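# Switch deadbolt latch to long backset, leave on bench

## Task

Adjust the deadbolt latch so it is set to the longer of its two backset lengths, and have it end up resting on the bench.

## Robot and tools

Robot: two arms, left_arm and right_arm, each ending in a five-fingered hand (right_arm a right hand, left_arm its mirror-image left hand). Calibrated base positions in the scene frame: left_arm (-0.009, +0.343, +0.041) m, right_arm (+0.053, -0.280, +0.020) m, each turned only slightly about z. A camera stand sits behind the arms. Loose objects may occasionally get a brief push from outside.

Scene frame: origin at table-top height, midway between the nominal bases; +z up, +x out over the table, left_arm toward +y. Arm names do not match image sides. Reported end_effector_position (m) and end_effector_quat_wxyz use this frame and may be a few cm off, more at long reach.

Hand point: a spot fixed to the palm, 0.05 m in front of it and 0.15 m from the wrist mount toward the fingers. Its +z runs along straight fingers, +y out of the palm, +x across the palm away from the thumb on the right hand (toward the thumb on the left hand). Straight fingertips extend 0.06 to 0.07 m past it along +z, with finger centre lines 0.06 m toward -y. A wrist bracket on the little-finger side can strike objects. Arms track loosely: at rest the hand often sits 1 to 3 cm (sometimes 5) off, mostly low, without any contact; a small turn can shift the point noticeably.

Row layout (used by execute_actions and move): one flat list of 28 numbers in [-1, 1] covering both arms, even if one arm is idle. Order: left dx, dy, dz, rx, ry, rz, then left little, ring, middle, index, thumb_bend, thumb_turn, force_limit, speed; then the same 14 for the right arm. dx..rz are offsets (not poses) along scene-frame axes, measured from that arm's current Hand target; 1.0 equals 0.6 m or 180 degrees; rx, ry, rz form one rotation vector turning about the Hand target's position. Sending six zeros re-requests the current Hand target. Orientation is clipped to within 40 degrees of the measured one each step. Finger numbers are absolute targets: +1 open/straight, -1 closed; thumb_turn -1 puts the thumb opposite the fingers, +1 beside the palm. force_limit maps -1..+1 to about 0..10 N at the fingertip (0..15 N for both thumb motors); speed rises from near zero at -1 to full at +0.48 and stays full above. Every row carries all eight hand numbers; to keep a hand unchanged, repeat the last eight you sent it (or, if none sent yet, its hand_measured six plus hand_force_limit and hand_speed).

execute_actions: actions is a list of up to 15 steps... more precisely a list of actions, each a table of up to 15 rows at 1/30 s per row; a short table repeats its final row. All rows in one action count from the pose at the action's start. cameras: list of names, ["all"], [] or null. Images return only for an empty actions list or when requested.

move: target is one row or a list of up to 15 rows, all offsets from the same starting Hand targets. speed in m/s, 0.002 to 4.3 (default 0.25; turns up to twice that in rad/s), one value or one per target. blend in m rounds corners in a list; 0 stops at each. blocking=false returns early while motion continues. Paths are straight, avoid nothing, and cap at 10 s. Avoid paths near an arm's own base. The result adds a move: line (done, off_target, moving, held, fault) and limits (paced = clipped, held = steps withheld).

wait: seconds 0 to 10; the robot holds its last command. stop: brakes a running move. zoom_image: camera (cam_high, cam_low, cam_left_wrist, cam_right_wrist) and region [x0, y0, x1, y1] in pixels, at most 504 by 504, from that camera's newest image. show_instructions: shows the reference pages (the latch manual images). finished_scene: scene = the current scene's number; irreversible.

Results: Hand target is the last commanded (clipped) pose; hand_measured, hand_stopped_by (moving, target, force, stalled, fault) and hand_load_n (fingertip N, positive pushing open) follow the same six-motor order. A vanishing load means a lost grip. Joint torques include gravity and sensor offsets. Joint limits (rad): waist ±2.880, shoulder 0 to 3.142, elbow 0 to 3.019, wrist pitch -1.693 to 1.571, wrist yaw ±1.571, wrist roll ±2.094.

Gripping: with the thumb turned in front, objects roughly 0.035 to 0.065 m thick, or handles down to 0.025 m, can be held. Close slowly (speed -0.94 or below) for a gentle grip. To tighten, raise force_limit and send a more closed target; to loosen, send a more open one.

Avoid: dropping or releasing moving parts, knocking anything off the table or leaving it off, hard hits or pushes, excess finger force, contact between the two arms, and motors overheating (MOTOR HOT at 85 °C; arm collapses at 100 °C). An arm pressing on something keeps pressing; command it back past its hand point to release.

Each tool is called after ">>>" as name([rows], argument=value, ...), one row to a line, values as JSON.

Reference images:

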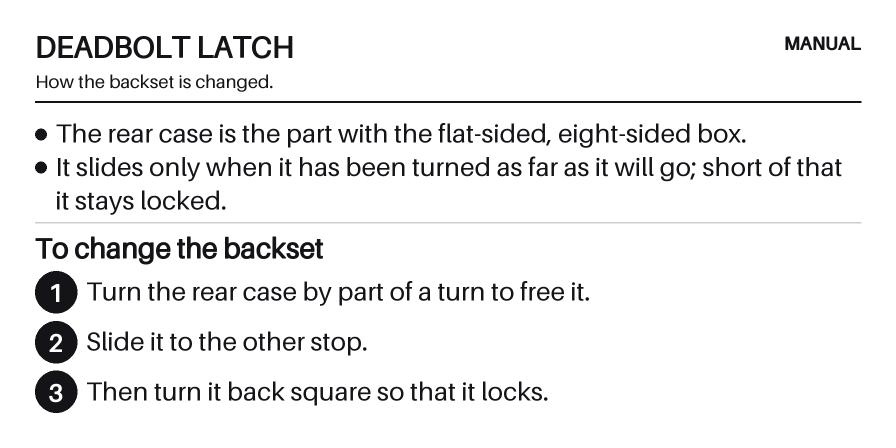

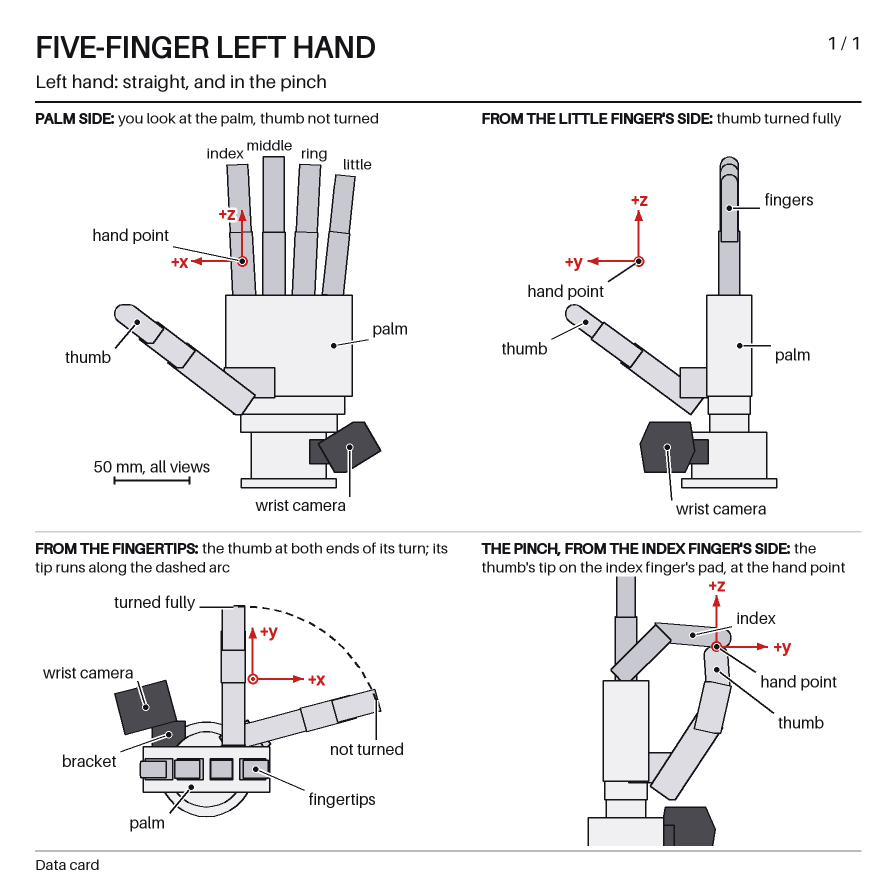

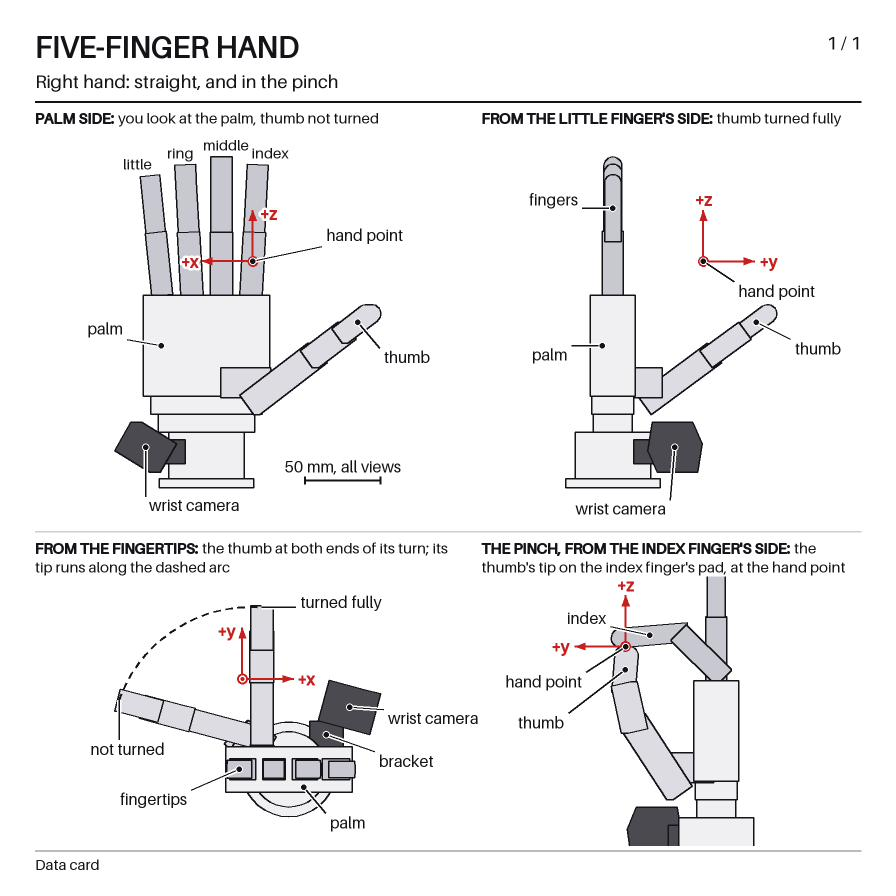

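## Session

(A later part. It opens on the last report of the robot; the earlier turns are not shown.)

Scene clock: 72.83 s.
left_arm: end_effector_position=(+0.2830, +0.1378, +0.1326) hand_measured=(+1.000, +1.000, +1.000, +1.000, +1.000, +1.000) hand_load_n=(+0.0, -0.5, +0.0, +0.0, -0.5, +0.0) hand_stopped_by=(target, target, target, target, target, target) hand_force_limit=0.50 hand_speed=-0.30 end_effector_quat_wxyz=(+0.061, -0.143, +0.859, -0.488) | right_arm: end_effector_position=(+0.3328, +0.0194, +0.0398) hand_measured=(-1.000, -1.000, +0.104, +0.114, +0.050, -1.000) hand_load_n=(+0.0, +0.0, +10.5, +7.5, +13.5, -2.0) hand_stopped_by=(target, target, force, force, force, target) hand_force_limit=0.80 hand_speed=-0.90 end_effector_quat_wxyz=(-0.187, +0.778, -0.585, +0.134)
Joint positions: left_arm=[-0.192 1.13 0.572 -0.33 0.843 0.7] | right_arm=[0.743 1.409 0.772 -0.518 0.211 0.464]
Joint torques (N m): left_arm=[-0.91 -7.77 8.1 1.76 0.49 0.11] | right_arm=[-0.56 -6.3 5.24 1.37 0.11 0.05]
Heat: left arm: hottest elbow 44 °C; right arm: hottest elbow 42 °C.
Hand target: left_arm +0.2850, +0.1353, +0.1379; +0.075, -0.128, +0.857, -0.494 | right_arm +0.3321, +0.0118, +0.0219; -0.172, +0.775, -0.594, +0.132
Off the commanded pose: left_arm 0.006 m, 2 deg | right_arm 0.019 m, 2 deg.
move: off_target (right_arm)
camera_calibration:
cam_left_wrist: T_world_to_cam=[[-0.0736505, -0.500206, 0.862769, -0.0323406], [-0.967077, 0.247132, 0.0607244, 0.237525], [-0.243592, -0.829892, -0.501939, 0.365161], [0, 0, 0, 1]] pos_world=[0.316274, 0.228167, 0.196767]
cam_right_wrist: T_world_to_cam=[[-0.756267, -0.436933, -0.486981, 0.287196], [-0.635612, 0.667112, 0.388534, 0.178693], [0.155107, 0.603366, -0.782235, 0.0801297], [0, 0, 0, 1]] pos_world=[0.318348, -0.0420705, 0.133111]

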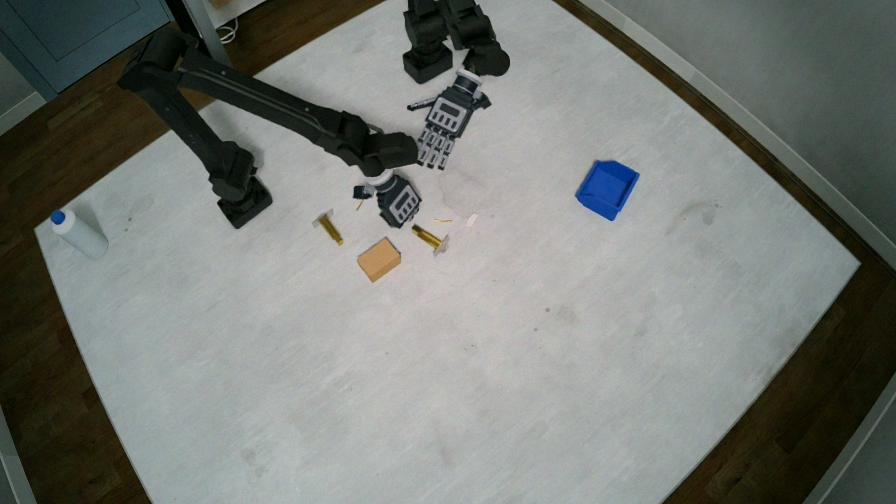

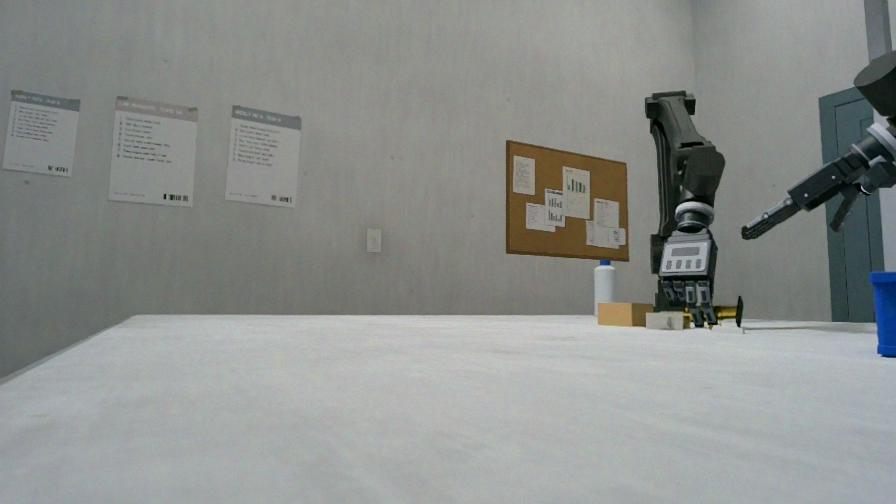

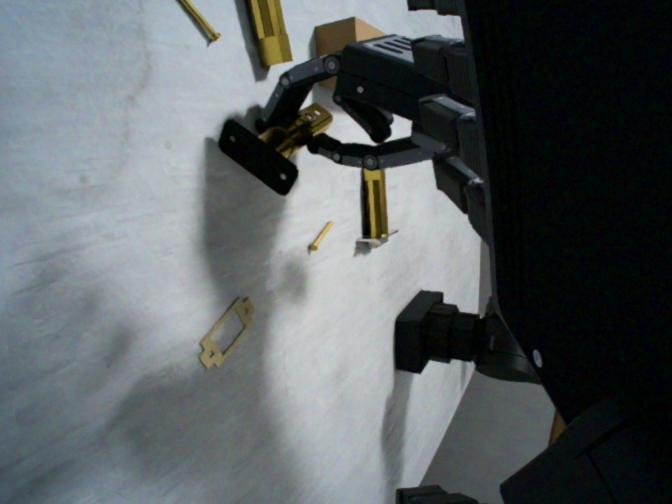

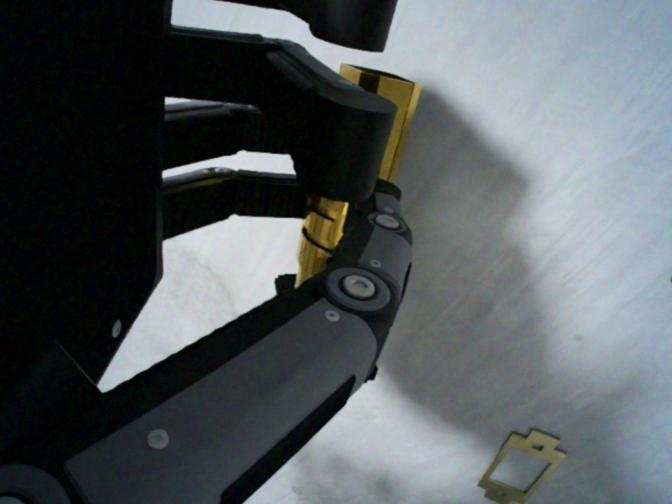

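>>> move([
  [-0.0033,-0.0172,-0.138,0,0,0,1,1,1,1,1,1,0.5,-0.3,0,0,0,0,0,0,-1,-1,-0.6,-0.6,-0.5,-1,0.8,-0.9],
  [-0.0033,-0.0772,-0.155,0,0,0,1,1,1,1,1,1,0.5,-0.3,0,0,0,0,0,0,-1,-1,-0.6,-0.6,-0.5,-1,0.8,-0.9],
], speed=0.1, cameras=["cam_high","cam_low","cam_left_wrist"])

>>> zoom_image(camera="cam_low", region=[650, 255, 770, 345])

>>> zoom_image(camera="cam_high", region=[360, 150, 460, 240])

Scene clock: 79.00 s.
left_arm: end_effector_position=(+0.2799, +0.0914, +0.0443) hand_measured=(+1.000, +1.000, +1.000, +1.000, +1.000, +1.000) hand_load_n=(+0.0, +0.0, +0.0, +0.0, +0.0, +0.0) hand_stopped_by=(target, target, target, target, target, target) hand_force_limit=0.50 hand_speed=-0.30 end_effector_quat_wxyz=(+0.071, -0.127, +0.859, -0.491) | right_arm: end_effector_position=(+0.3328, +0.0194, +0.0398) hand_measured=(-1.000, -1.000, +0.104, +0.114, +0.050, -1.000) hand_load_n=(+0.0, +0.0, +10.5, +7.5, +13.5, -2.0) hand_stopped_by=(target, target, force, force, force, target) hand_force_limit=0.80 hand_speed=-0.90 end_effector_quat_wxyz=(-0.187, +0.778, -0.585, +0.134)
Joint positions: left_arm=[-0.348 1.399 0.451 0.188 0.741 0.568] | right_arm=[0.743 1.409 0.772 -0.518 0.211 0.464]
Joint torques (N m): left_arm=[-0.56 -7.12 6.6 1.96 0.23 -0.06] | right_arm=[-0.67 -6.24 5.24 1.39 0.11 0.06]
Heat: left arm: hottest elbow 44 °C; right arm: hottest elbow 42 °C.
Hand target: left_arm +0.2830, +0.0889, +0.0449; +0.074, -0.128, +0.857, -0.494 | right_arm +0.3321, +0.0118, +0.0219; -0.172, +0.775, -0.594, +0.132
Off the commanded pose: left_arm 0.004 m, 1 deg | right_arm 0.019 m, 2 deg.
move: off_target (right_arm)
camera_calibration:
cam_left_wrist: T_world_to_cam=[[-0.112972, -0.49905, 0.859178, 0.0313071], [-0.963956, 0.264689, 0.0269942, 0.250335], [-0.240886, -0.82516, -0.510964, 0.280821], [0, 0, 0, 1]] pos_world=[0.312494, 0.181085, 0.109833]
Images, in order (width x height): cam_high 896x504, cam_low 896x504, cam_left_wrist 672x504.

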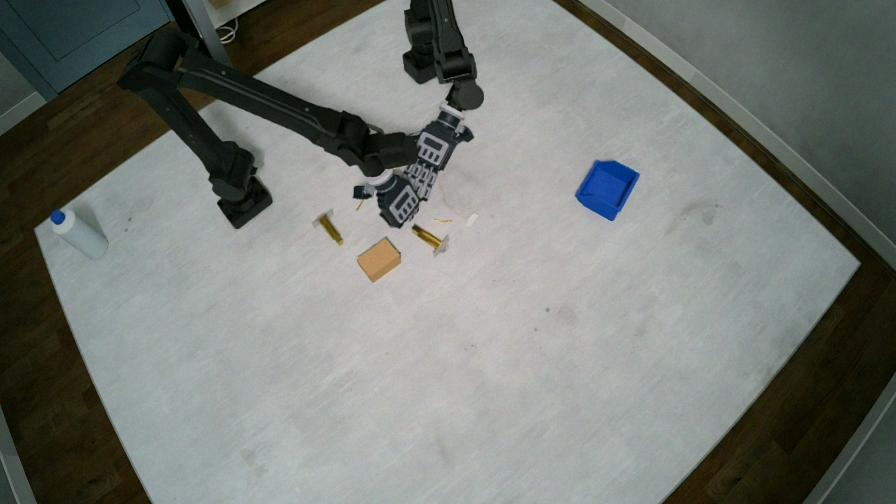

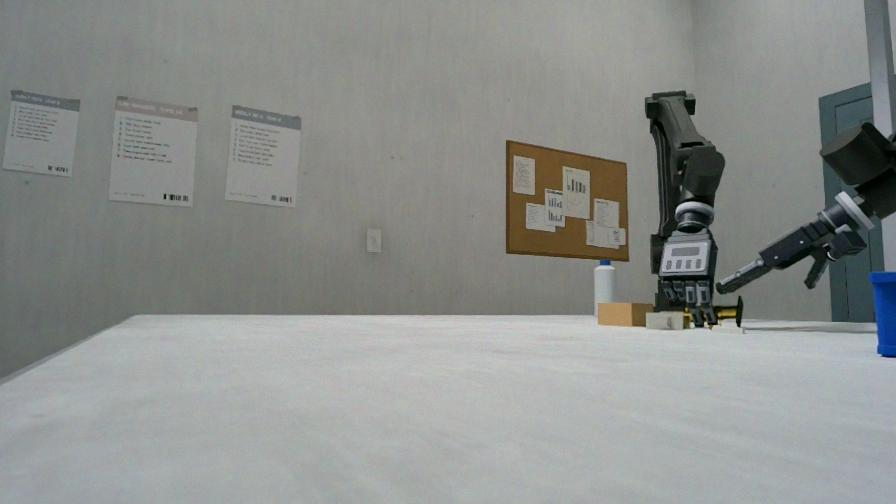

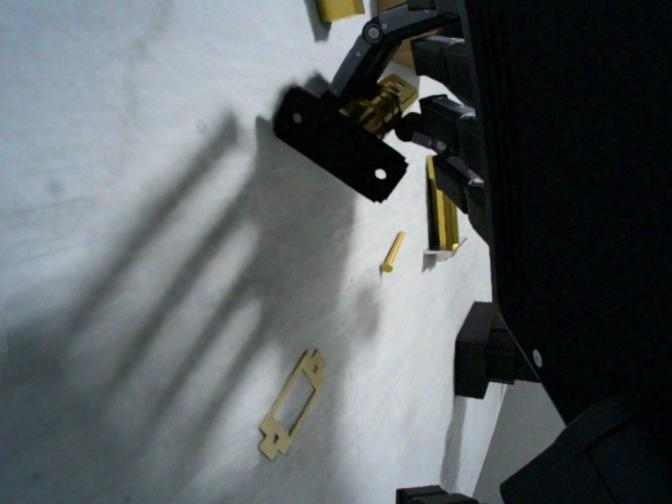

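Scaled by 4.200 from the camera's 896x504 image, which has a finer 1280x720 frame.

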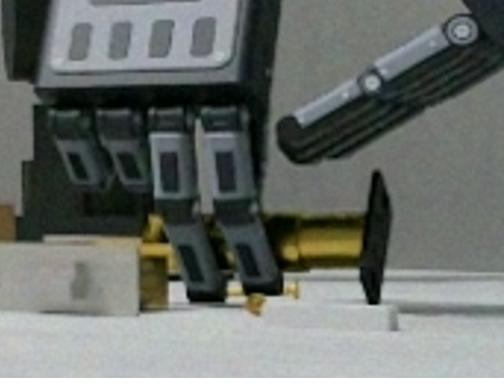

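Scaled by 5.040 from the camera's 896x504 image, which has a finer 1280x720 frame.

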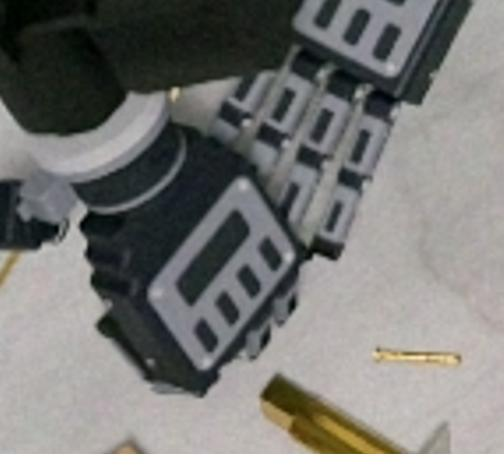

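>>> zoom_image(camera="cam_left_wrist", region=[260, 60, 440, 220])

Scaled by 2.800 from the camera's 672x504 image, which has a finer 960x720 frame.

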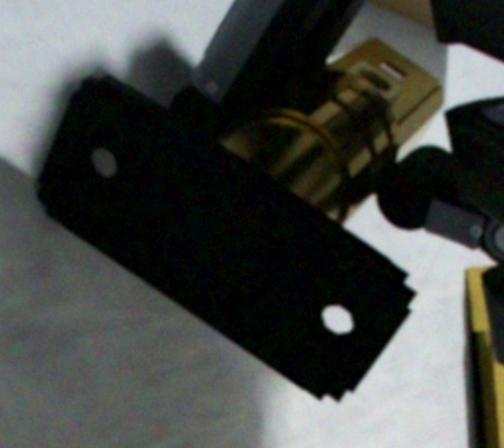

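>>> move([
  [0.006,0.022,0.05,0,0,0,1,1,1,1,1,1,0.5,-0.3,0,0,0,0,0,0,-1,-1,-0.6,-0.6,-0.5,-1,0.8,-0.9],
  [0.006,0.0102,-0.012,0,0,0,1,1,1,1,1,1,0.5,-0.3,0,0,0,0,0,0,-1,-1,-0.6,-0.6,-0.5,-1,0.8,-0.9],
], speed=[0.1,0.05], cameras=["cam_low","cam_left_wrist"])

>>> zoom_image(camera="cam_left_wrist", region=[260, 60, 440, 220])

>>> zoom_image(camera="cam_low", region=[650, 255, 770, 345])

Scene clock: 84.03 s.
left_arm: end_effector_position=(+0.2849, +0.0987, +0.0376) hand_measured=(+1.000, +1.000, +1.000, +1.000, +1.000, +1.000) hand_load_n=(+0.0, +0.0, +0.0, +0.0, +0.0, +0.0) hand_stopped_by=(target, target, target, target, target, target) hand_force_limit=0.50 hand_speed=-0.30 end_effector_quat_wxyz=(+0.073, -0.130, +0.858, -0.491) | right_arm: end_effector_position=(+0.3328, +0.0194, +0.0398) hand_measured=(-1.000, -1.000, +0.104, +0.114, +0.050, -1.000) hand_load_n=(+0.0, +0.0, +11.0, +7.0, +13.5, -1.5) hand_stopped_by=(target, target, force, force, force, target) hand_force_limit=0.80 hand_speed=-0.90 end_effector_quat_wxyz=(-0.187, +0.778, -0.585, +0.134)
Joint positions: left_arm=[-0.319 1.427 0.451 0.203 0.758 0.587] | right_arm=[0.743 1.409 0.772 -0.518 0.211 0.464]
Joint torques (N m): left_arm=[-0.97 -7.24 6.37 1.91 0.25 -0.07] | right_arm=[-0.62 -6.24 5.27 1.37 0.11 0.06]
Heat: left arm: hottest elbow 43 °C; right arm: hottest elbow 42 °C.
Hand target: left_arm +0.2866, +0.0951, +0.0377; +0.075, -0.128, +0.857, -0.494 | right_arm +0.3321, +0.0118, +0.0219; -0.172, +0.775, -0.594, +0.132
Off the commanded pose: left_arm 0.004 m, 1 deg | right_arm 0.019 m, 2 deg.
move: off_target (right_arm)
camera_calibration:
cam_left_wrist: T_world_to_cam=[[-0.108961, -0.498645, 0.85993, 0.0401588], [-0.965637, 0.258436, 0.0275036, 0.254467], [-0.235951, -0.827384, -0.50967, 0.283445], [0, 0, 0, 1]] pos_world=[0.316978, 0.188779, 0.102931]
Images, in order (width x height): cam_low 896x504, cam_left_wrist 672x504.

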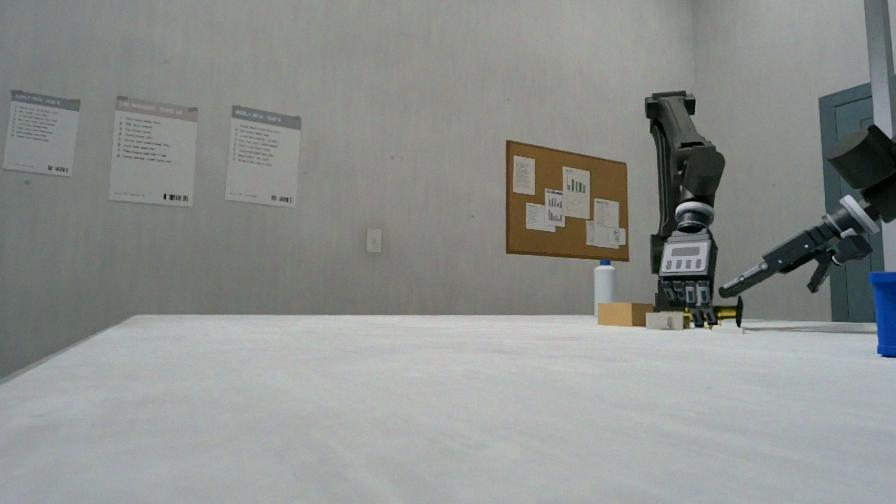

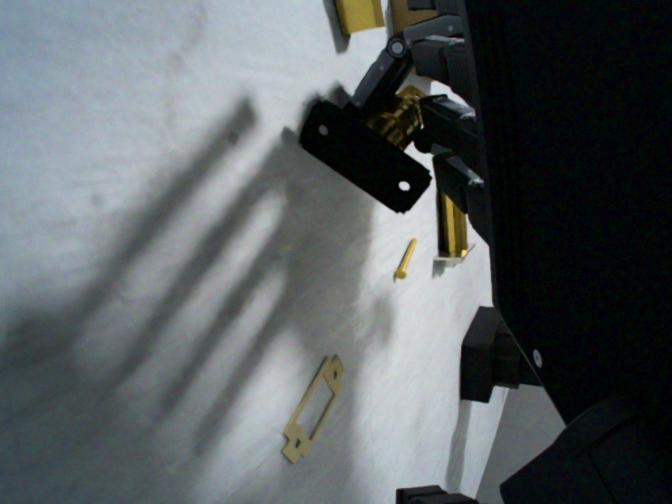

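Scaled by 2.800 from the camera's 672x504 image, which has a finer 960x720 frame.

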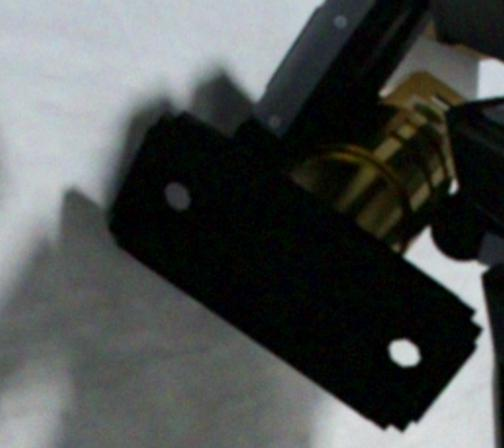

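Scaled by 4.200 from the camera's 896x504 image, which has a finer 1280x720 frame.

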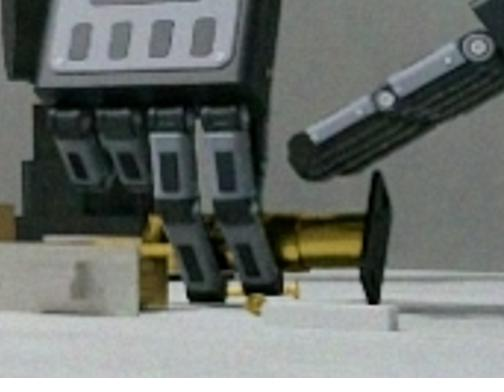

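>>> move([
  [0,0,-0.03,0,0,0,1,1,1,1,1,1,0.5,-0.3,0,0,0,0,0,0,-1,-1,-0.6,-0.6,-0.5,-1,0.8,-0.9],
], speed=[0.03], cameras=["cam_low","cam_left_wrist"])

>>> zoom_image(camera="cam_left_wrist", region=[260, 60, 440, 220])

>>> zoom_image(camera="cam_low", region=[650, 255, 770, 345])

Scene clock: 85.67 s.
left_arm: end_effector_position=(+0.2926, +0.0946, +0.0282) hand_measured=(+1.000, +1.000, +1.000, +1.000, +1.000, +1.000) hand_load_n=(+0.0, +0.0, +0.0, +0.0, +0.0, +0.0) hand_stopped_by=(target, target, target, target, target, target) hand_force_limit=0.50 hand_speed=-0.30 end_effector_quat_wxyz=(+0.081, -0.124, +0.854, -0.498) | right_arm: end_effector_position=(+0.3328, +0.0194, +0.0398) hand_measured=(-1.000, -1.000, +0.104, +0.114, +0.050, -1.000) hand_load_n=(+0.0, +0.0, +10.5, +7.0, +14.0, -1.5) hand_stopped_by=(target, target, force, force, force, target) hand_force_limit=0.80 hand_speed=-0.90 end_effector_quat_wxyz=(-0.187, +0.778, -0.585, +0.134)
Joint positions: left_arm=[-0.321 1.484 0.451 0.288 0.761 0.583] | right_arm=[0.743 1.409 0.772 -0.518 0.211 0.464]
Joint torques (N m): left_arm=[-0.79 -6.83 4.9 1.69 0.11 -0.03] | right_arm=[-0.62 -6.36 5.3 1.35 0.12 0.05]
Heat: left arm: hottest elbow 43 °C; right arm: hottest elbow 42 °C.
Hand target: left_arm +0.2866, +0.0950, +0.0198; +0.075, -0.128, +0.857, -0.494 | right_arm +0.3321, +0.0118, +0.0219; -0.172, +0.775, -0.594, +0.132
Off the commanded pose: left_arm 0.010 m, 1 deg | right_arm 0.019 m, 2 deg.
move: off_target (right_arm)
camera_calibration:
cam_left_wrist: T_world_to_cam=[[-0.129582, -0.487486, 0.863462, 0.051973], [-0.965608, 0.259997, 0.00187498, 0.263939], [-0.225411, -0.833522, -0.504411, 0.27447], [0, 0, 0, 1]] pos_world=[0.323465, 0.18549, 0.0930741]
Images, in order (width x height): cam_low 896x504, cam_left_wrist 672x504.

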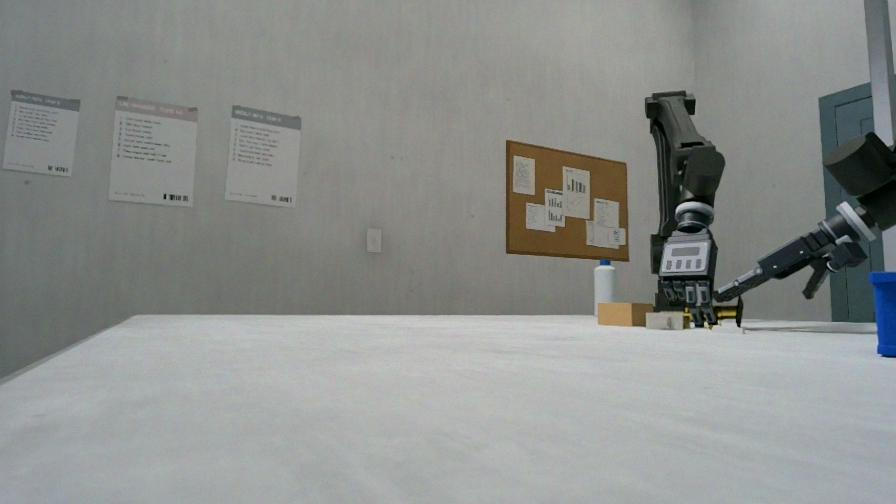

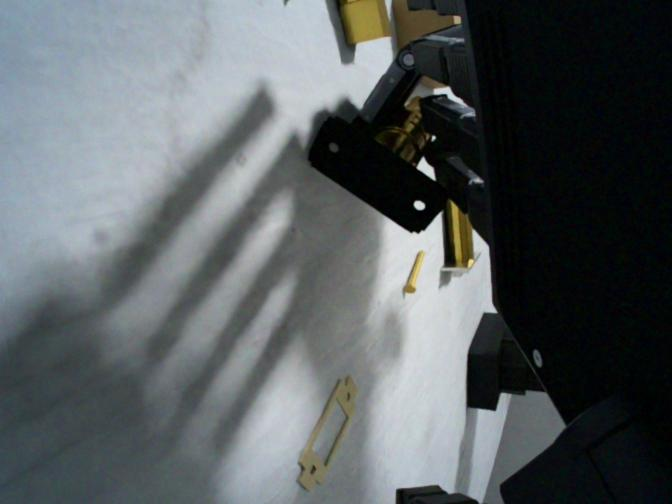

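Scaled by 2.800 from the camera's 672x504 image, which has a finer 960x720 frame.

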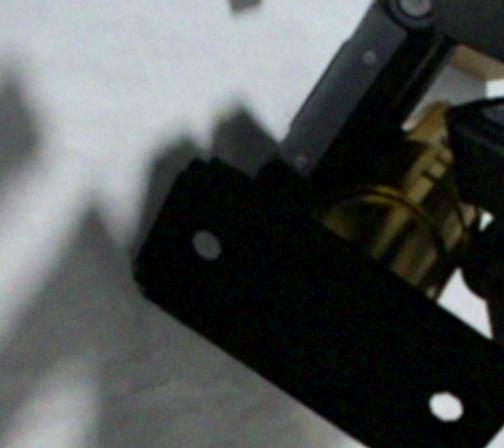

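Scaled by 4.200 from the camera's 896x504 image, which has a finer 1280x720 frame.

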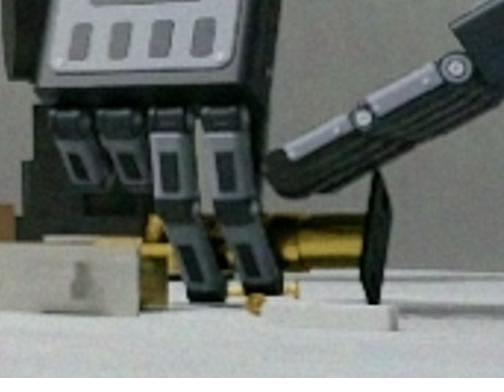

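>>> move([
  [-0.0087,0.012,0.07,0,0,0,1,1,1,1,1,1,0.5,-0.3,0,0,0,0,0,0,-1,-1,-0.6,-0.6,-0.5,-1,0.8,-0.9],
  [-0.0087,-0.001,0.0,0,0,0,1,1,1,1,1,1,0.5,-0.3,0,0,0,0,0,0,-1,-1,-0.6,-0.6,-0.5,-1,0.8,-0.9],
], speed=[0.1,0.05], cameras=["cam_low","cam_left_wrist"])

>>> zoom_image(camera="cam_left_wrist", region=[280, 80, 480, 260])

>>> zoom_image(camera="cam_low", region=[650, 255, 770, 345])

Scene clock: 88.33 s.
left_arm: end_effector_position=(+0.2876, +0.0938, +0.0283) hand_measured=(+1.000, +1.000, +1.000, +1.000, +1.000, +1.000) hand_load_n=(+0.0, +0.0, +0.0, +0.0, +0.0, +0.0) hand_stopped_by=(target, target, target, target, target, target) hand_force_limit=0.50 hand_speed=-0.30 end_effector_quat_wxyz=(+0.081, -0.123, +0.854, -0.499) | right_arm: end_effector_position=(+0.3328, +0.0194, +0.0399) hand_measured=(-1.000, -1.000, +0.104, +0.114, +0.052, -1.000) hand_load_n=(+0.0, +0.0, +10.5, +7.0, +14.0, -2.0) hand_stopped_by=(target, target, force, force, force, target) hand_force_limit=0.80 hand_speed=-0.90 end_effector_quat_wxyz=(-0.187, +0.778, -0.585, +0.134)
Joint positions: left_arm=[-0.328 1.475 0.439 0.297 0.757 0.577] | right_arm=[0.742 1.409 0.772 -0.518 0.21 0.464]
Joint torques (N m): left_arm=[-0.73 -6.83 4.79 1.73 0.03 -0.04] | right_arm=[-0.67 -6.3 5.22 1.36 0.14 0.05]
Heat: left arm: hottest elbow 43 °C; right arm: hottest elbow 42 °C.
Hand target: left_arm +0.2815, +0.0946, +0.0197; +0.075, -0.128, +0.857, -0.494 | right_arm +0.3322, +0.0118, +0.0220; -0.172, +0.775, -0.594, +0.132
Off the commanded pose: left_arm 0.011 m, 1 deg | right_arm 0.019 m, 2 deg.
move: off_target (left_arm, right_arm)
camera_calibration:
cam_left_wrist: T_world_to_cam=[[-0.131166, -0.486324, 0.863877, 0.0511913], [-0.965133, 0.261759, 0.000818054, 0.258945], [-0.226525, -0.833649, -0.503701, 0.27299], [0, 0, 0, 1]] pos_world=[0.31847, 0.184692, 0.0930705]
Images, in order (width x height): cam_low 896x504, cam_left_wrist 672x504.

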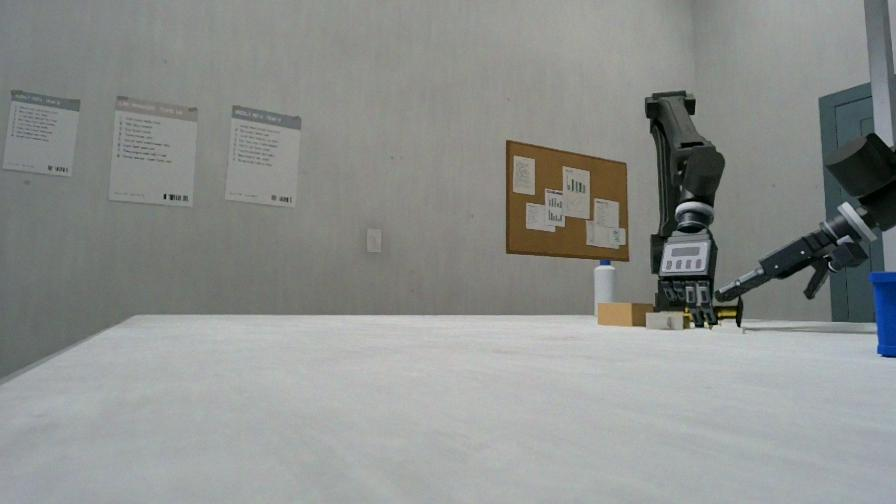

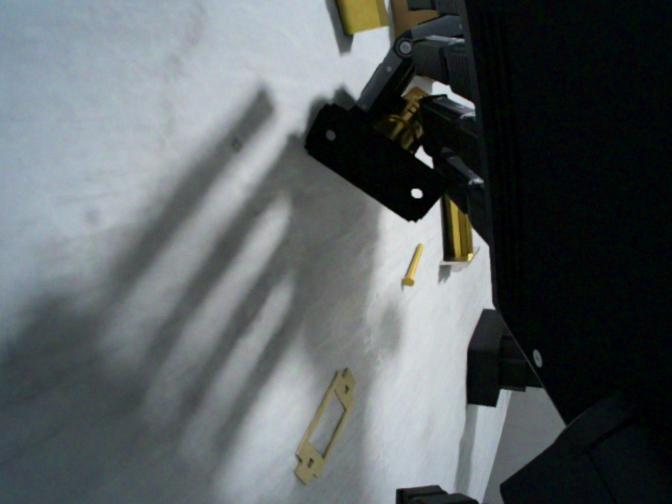

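Scaled by 2.520 from the camera's 672x504 image, which has a finer 960x720 frame.

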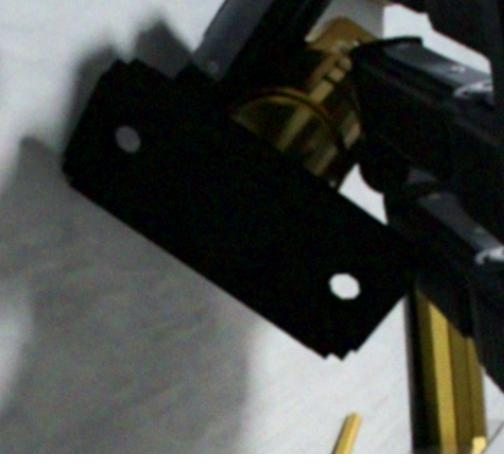

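Scaled by 4.200 from the camera's 896x504 image, which has a finer 1280x720 frame.

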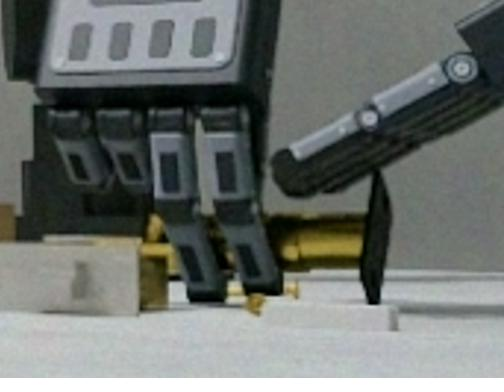

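>>> move([
  [-0.004,0.0,-0.025,0,0,0,1,1,1,1,1,1,0.5,-0.3,0,0,0,0,0,0,-1,-1,-0.6,-0.6,-0.5,-1,0.8,-0.9],
], speed=[0.03], cameras=["cam_low","cam_left_wrist"])

>>> zoom_image(camera="cam_left_wrist", region=[280, 80, 480, 260])

>>> zoom_image(camera="cam_low", region=[650, 255, 770, 345])

Scene clock: 89.80 s.
left_arm: end_effector_position=(+0.2903, +0.0887, +0.0218) hand_measured=(+1.000, +1.000, +1.000, +1.000, +1.000, +1.000) hand_load_n=(+0.0, -0.5, +0.0, +0.5, +0.0, +0.0) hand_stopped_by=(target, target, target, target, target, target) hand_force_limit=0.50 hand_speed=-0.30 end_effector_quat_wxyz=(+0.086, -0.118, +0.849, -0.507) | right_arm: end_effector_position=(+0.3320, +0.0186, +0.0390) hand_measured=(-1.000, -1.000, +0.104, +0.114, +0.052, -1.000) hand_load_n=(+0.0, +0.0, +10.5, +6.0, +15.5, -2.0) hand_stopped_by=(target, target, force, force, force, target) hand_force_limit=0.80 hand_speed=-0.90 end_effector_quat_wxyz=(-0.186, +0.778, -0.585, +0.134)
Joint positions: left_arm=[-0.335 1.518 0.433 0.377 0.761 0.565] | right_arm=[0.742 1.409 0.77 -0.518 0.21 0.464]
Joint torques (N m): left_arm=[-0.56 -6.07 3.74 1.32 -0.26 0.05] | right_arm=[-0.56 -6.3 5.39 1.37 0.14 0.05]
Heat: left arm: hottest elbow 43 °C; right arm: hottest elbow 42 °C.
Hand target: left_arm +0.2790, +0.0945, +0.0047; +0.075, -0.128, +0.857, -0.494 | right_arm +0.3321, +0.0117, +0.0219; -0.172, +0.775, -0.594, +0.132
Off the commanded pose: left_arm 0.021 m, 2 deg | right_arm 0.018 m, 2 deg.
move: off_target (left_arm, right_arm)
camera_calibration:
cam_left_wrist: T_world_to_cam=[[-0.148555, -0.470958, 0.869557, 0.0581778], [-0.963779, 0.265902, -0.0206374, 0.262632], [-0.221498, -0.841127, -0.493401, 0.265052], [0, 0, 0, 1]] pos_world=[0.32047, 0.180508, 0.0856081]
Images, in order (width x height): cam_low 896x504, cam_left_wrist 672x504.

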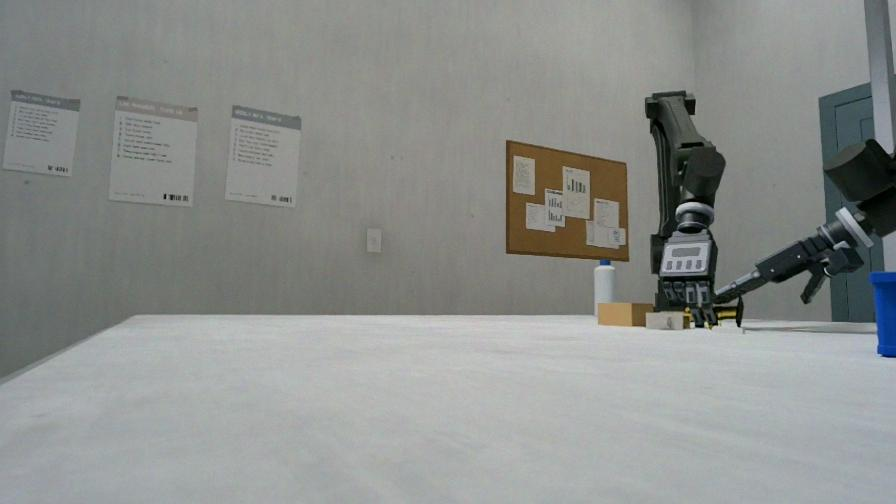

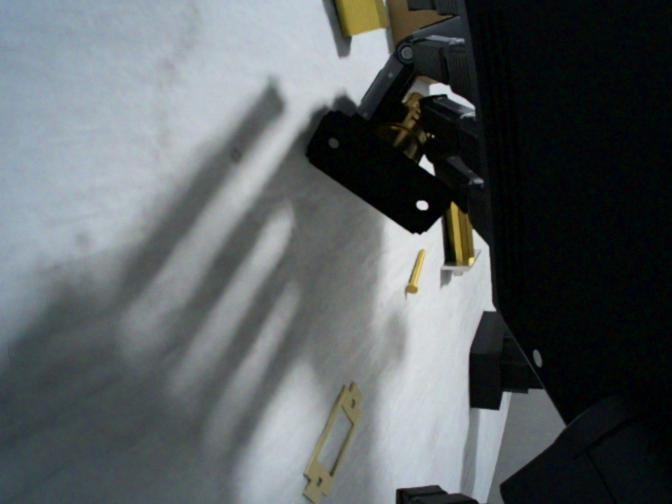

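Scaled by 2.520 from the camera's 672x504 image, which has a finer 960x720 frame.

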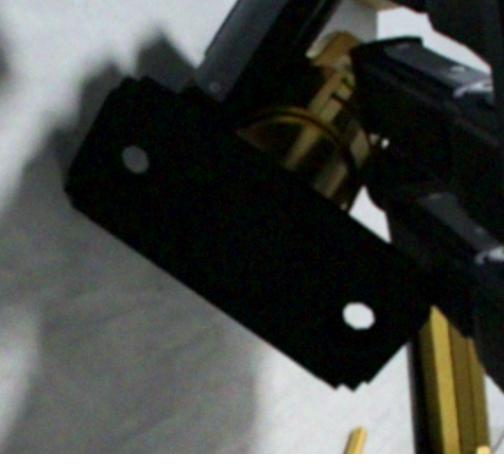

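Scaled by 4.200 from the camera's 896x504 image, which has a finer 1280x720 frame.

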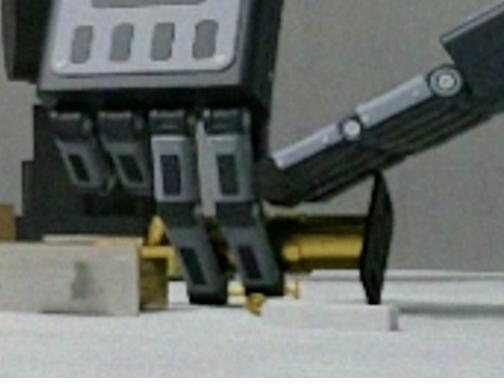

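>>> move([
  [0.01,0.0,0.1,0,0,0,1,1,1,1,1,1,0.5,-0.3,0,0,0,0,0,0,-1,-1,-0.6,-0.6,-0.5,-1,0.8,-0.9],
  [0.02,0.13,0.19,0,0,0,1,1,1,1,1,1,0.5,-0.3,0,0,0,0,0,0,-1,-1,-0.6,-0.6,-0.5,-1,0.8,-0.9],
], speed=[0.1,0.15], cameras=["cam_low","cam_left_wrist"])

>>> zoom_image(camera="cam_left_wrist", region=[180, 60, 360, 220])

Scene clock: 97.67 s.
left_arm: end_effector_position=(+0.2681, +0.1739, +0.0976) hand_measured=(+1.000, +1.000, +1.000, +1.000, +1.000, +1.000) hand_load_n=(+0.0, +0.0, +0.0, +0.0, +0.0, -0.5) hand_stopped_by=(target, target, target, target, target, target) hand_force_limit=0.50 hand_speed=-0.30 end_effector_quat_wxyz=(+0.050, -0.144, +0.859, -0.488) | right_arm: end_effector_position=(+0.3318, +0.0193, +0.0379) hand_measured=(-1.000, -1.000, +0.104, +0.114, +0.052, -1.000) hand_load_n=(+0.0, +0.0, +6.5, +9.0, +14.0, +1.5) hand_stopped_by=(target, target, force, force, force, target) hand_force_limit=0.80 hand_speed=-0.90 end_effector_quat_wxyz=(-0.185, +0.778, -0.585, +0.132)
Joint positions: left_arm=[-0.071 1.17 0.507 -0.368 0.922 0.862] | right_arm=[0.742 1.412 0.77 -0.515 0.207 0.465]
Joint torques (N m): left_arm=[-0.21 -6.89 12.42 0.42 0.58 0.1] | right_arm=[-0.73 -6.53 5.35 1.25 0.26 0.05]
Heat: left arm: hottest elbow 42 °C; right arm: hottest elbow 42 °C.
Hand target: left_arm +0.2909, +0.1725, +0.1186; +0.074, -0.128, +0.857, -0.494 | right_arm +0.3321, +0.0118, +0.0219; -0.172, +0.774, -0.594, +0.132
Off the commanded pose: left_arm 0.031 m, 3 deg | right_arm 0.018 m, 2 deg.
move: off_target (left_arm, right_arm)
camera_calibration:
cam_left_wrist: T_world_to_cam=[[-0.0614797, -0.497536, 0.865262, 0.0108014], [-0.963651, 0.255405, 0.0783907, 0.21229], [-0.259995, -0.828991, -0.495154, 0.377595], [0, 0, 0, 1]] pos_world=[0.30341, 0.264177, 0.16098]
Images, in order (width x height): cam_low 896x504, cam_left_wrist 672x504.

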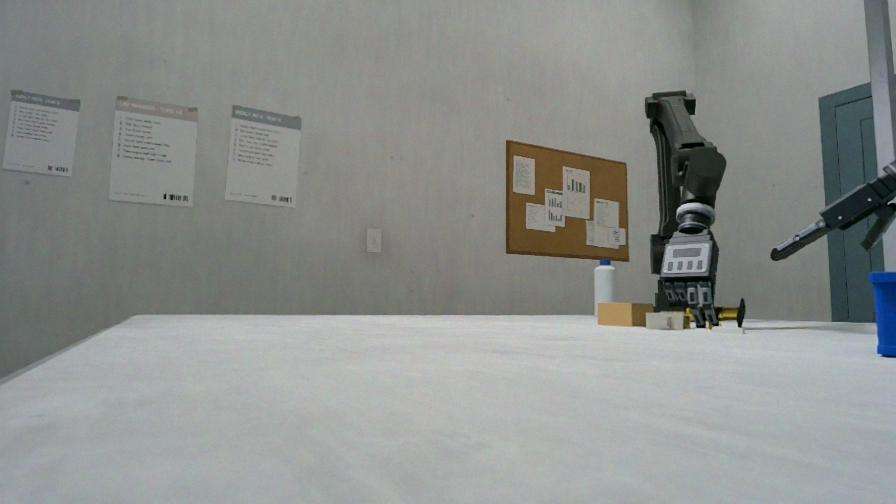

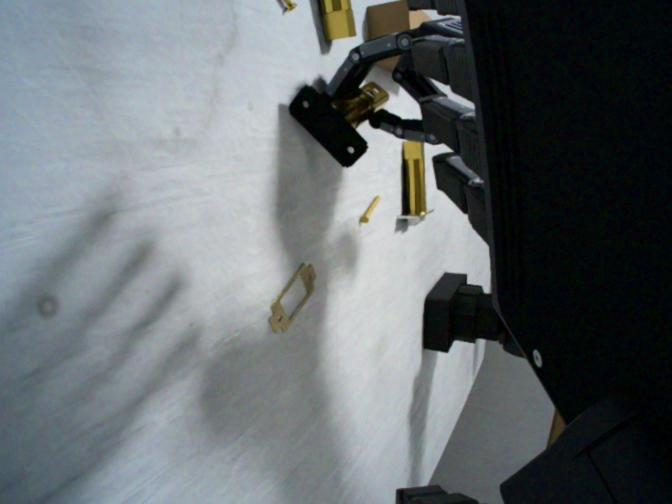

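Scaled by 2.800 from the camera's 672x504 image, which has a finer 960x720 frame.

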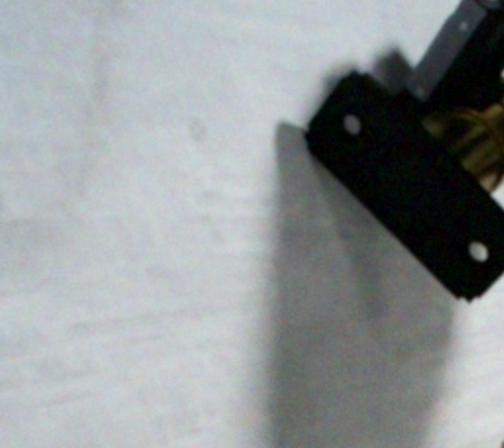

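>>> move([
  [0,0,0,0,0,0,1,1,1,1,1,1,0.5,-0.3,-0.04,-0.012,-0.008,0,0,0,-1,-1,-0.6,-0.6,-0.5,-1,0.8,-0.9],
], speed=[0.04], cameras=["cam_low","cam_left_wrist"])

>>> zoom_image(camera="cam_left_wrist", region=[260, 40, 440, 200])

>>> zoom_image(camera="cam_low", region=[650, 255, 770, 345])

Scene clock: 99.17 s.
left_arm: end_effector_position=(+0.2682, +0.1740, +0.0976) hand_measured=(+1.000, +1.000, +1.000, +1.000, +1.000, +1.000) hand_load_n=(+0.0, +0.0, +0.0, +0.0, +0.0, +0.0) hand_stopped_by=(target, target, target, target, target, target) hand_force_limit=0.50 hand_speed=-0.30 end_effector_quat_wxyz=(+0.051, -0.144, +0.859, -0.488) | right_arm: end_effector_position=(+0.3281, +0.0164, +0.0369) hand_measured=(-1.000, -1.000, +0.104, +0.114, +0.052, -1.000) hand_load_n=(+0.0, +0.0, +9.0, +10.0, +13.0, +1.5) hand_stopped_by=(target, target, force, force, force, target) hand_force_limit=0.80 hand_speed=-0.90 end_effector_quat_wxyz=(-0.200, +0.766, -0.596, +0.137)
Joint positions: left_arm=[-0.071 1.17 0.507 -0.368 0.922 0.863] | right_arm=[0.748 1.384 0.73 -0.477 0.221 0.497]
Joint torques (N m): left_arm=[-0.15 -6.77 12.4 0.46 0.58 0.11] | right_arm=[1.32 -7.36 3.89 0.12 0.22 0.03]
Heat: left arm: hottest elbow 43 °C; right arm: hottest elbow 42 °C.
Hand target: left_arm +0.2909, +0.1725, +0.1186; +0.074, -0.128, +0.857, -0.494 | right_arm +0.3081, +0.0047, +0.0171; -0.172, +0.775, -0.594, +0.132
Off the commanded pose: left_arm 0.031 m, 3 deg | right_arm 0.031 m, 3 deg.
move: off_target (left_arm, right_arm)
camera_calibration:
cam_left_wrist: T_world_to_cam=[[-0.0622252, -0.497654, 0.865141, 0.0110783], [-0.963601, 0.255768, 0.0778182, 0.212271], [-0.260002, -0.828808, -0.495455, 0.377598], [0, 0, 0, 1]] pos_world=[0.30341, 0.264177, 0.16098]
Images, in order (width x height): cam_low 896x504, cam_left_wrist 672x504.

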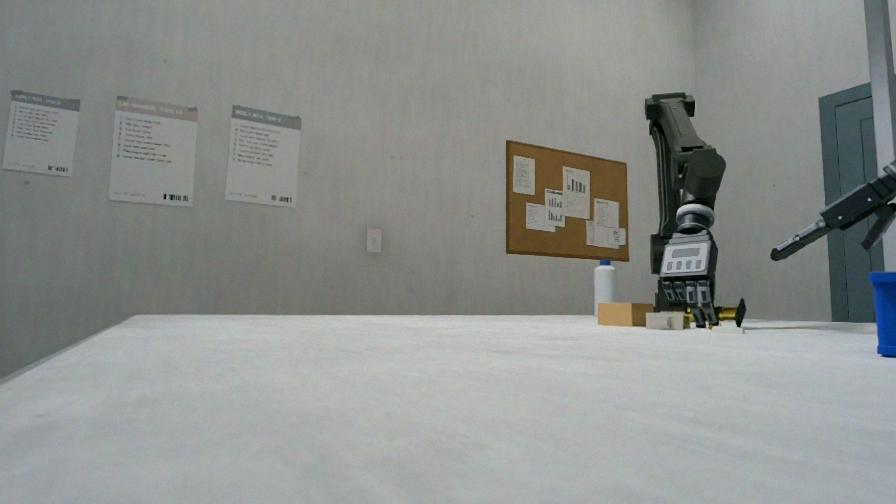

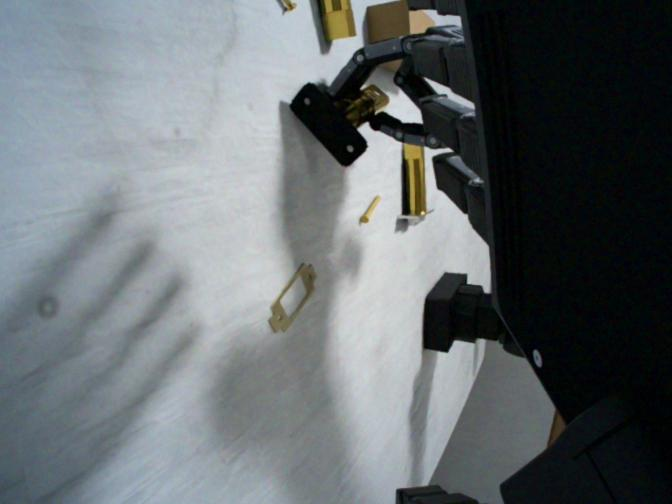

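Scaled by 2.800 from the camera's 672x504 image, which has a finer 960x720 frame.

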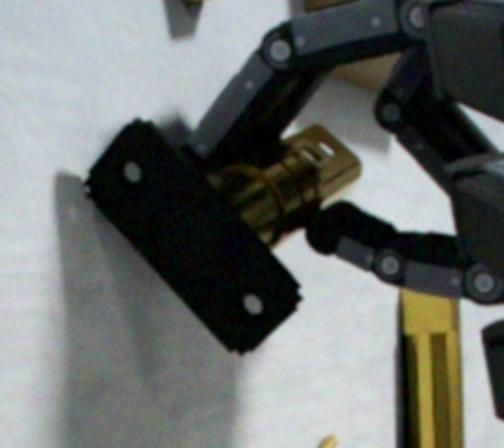

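Scaled by 4.200 from the camera's 896x504 image, which has a finer 1280x720 frame.

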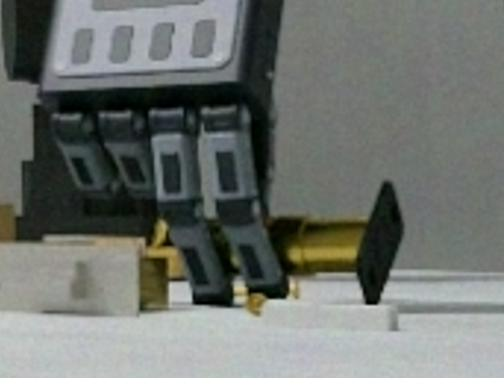

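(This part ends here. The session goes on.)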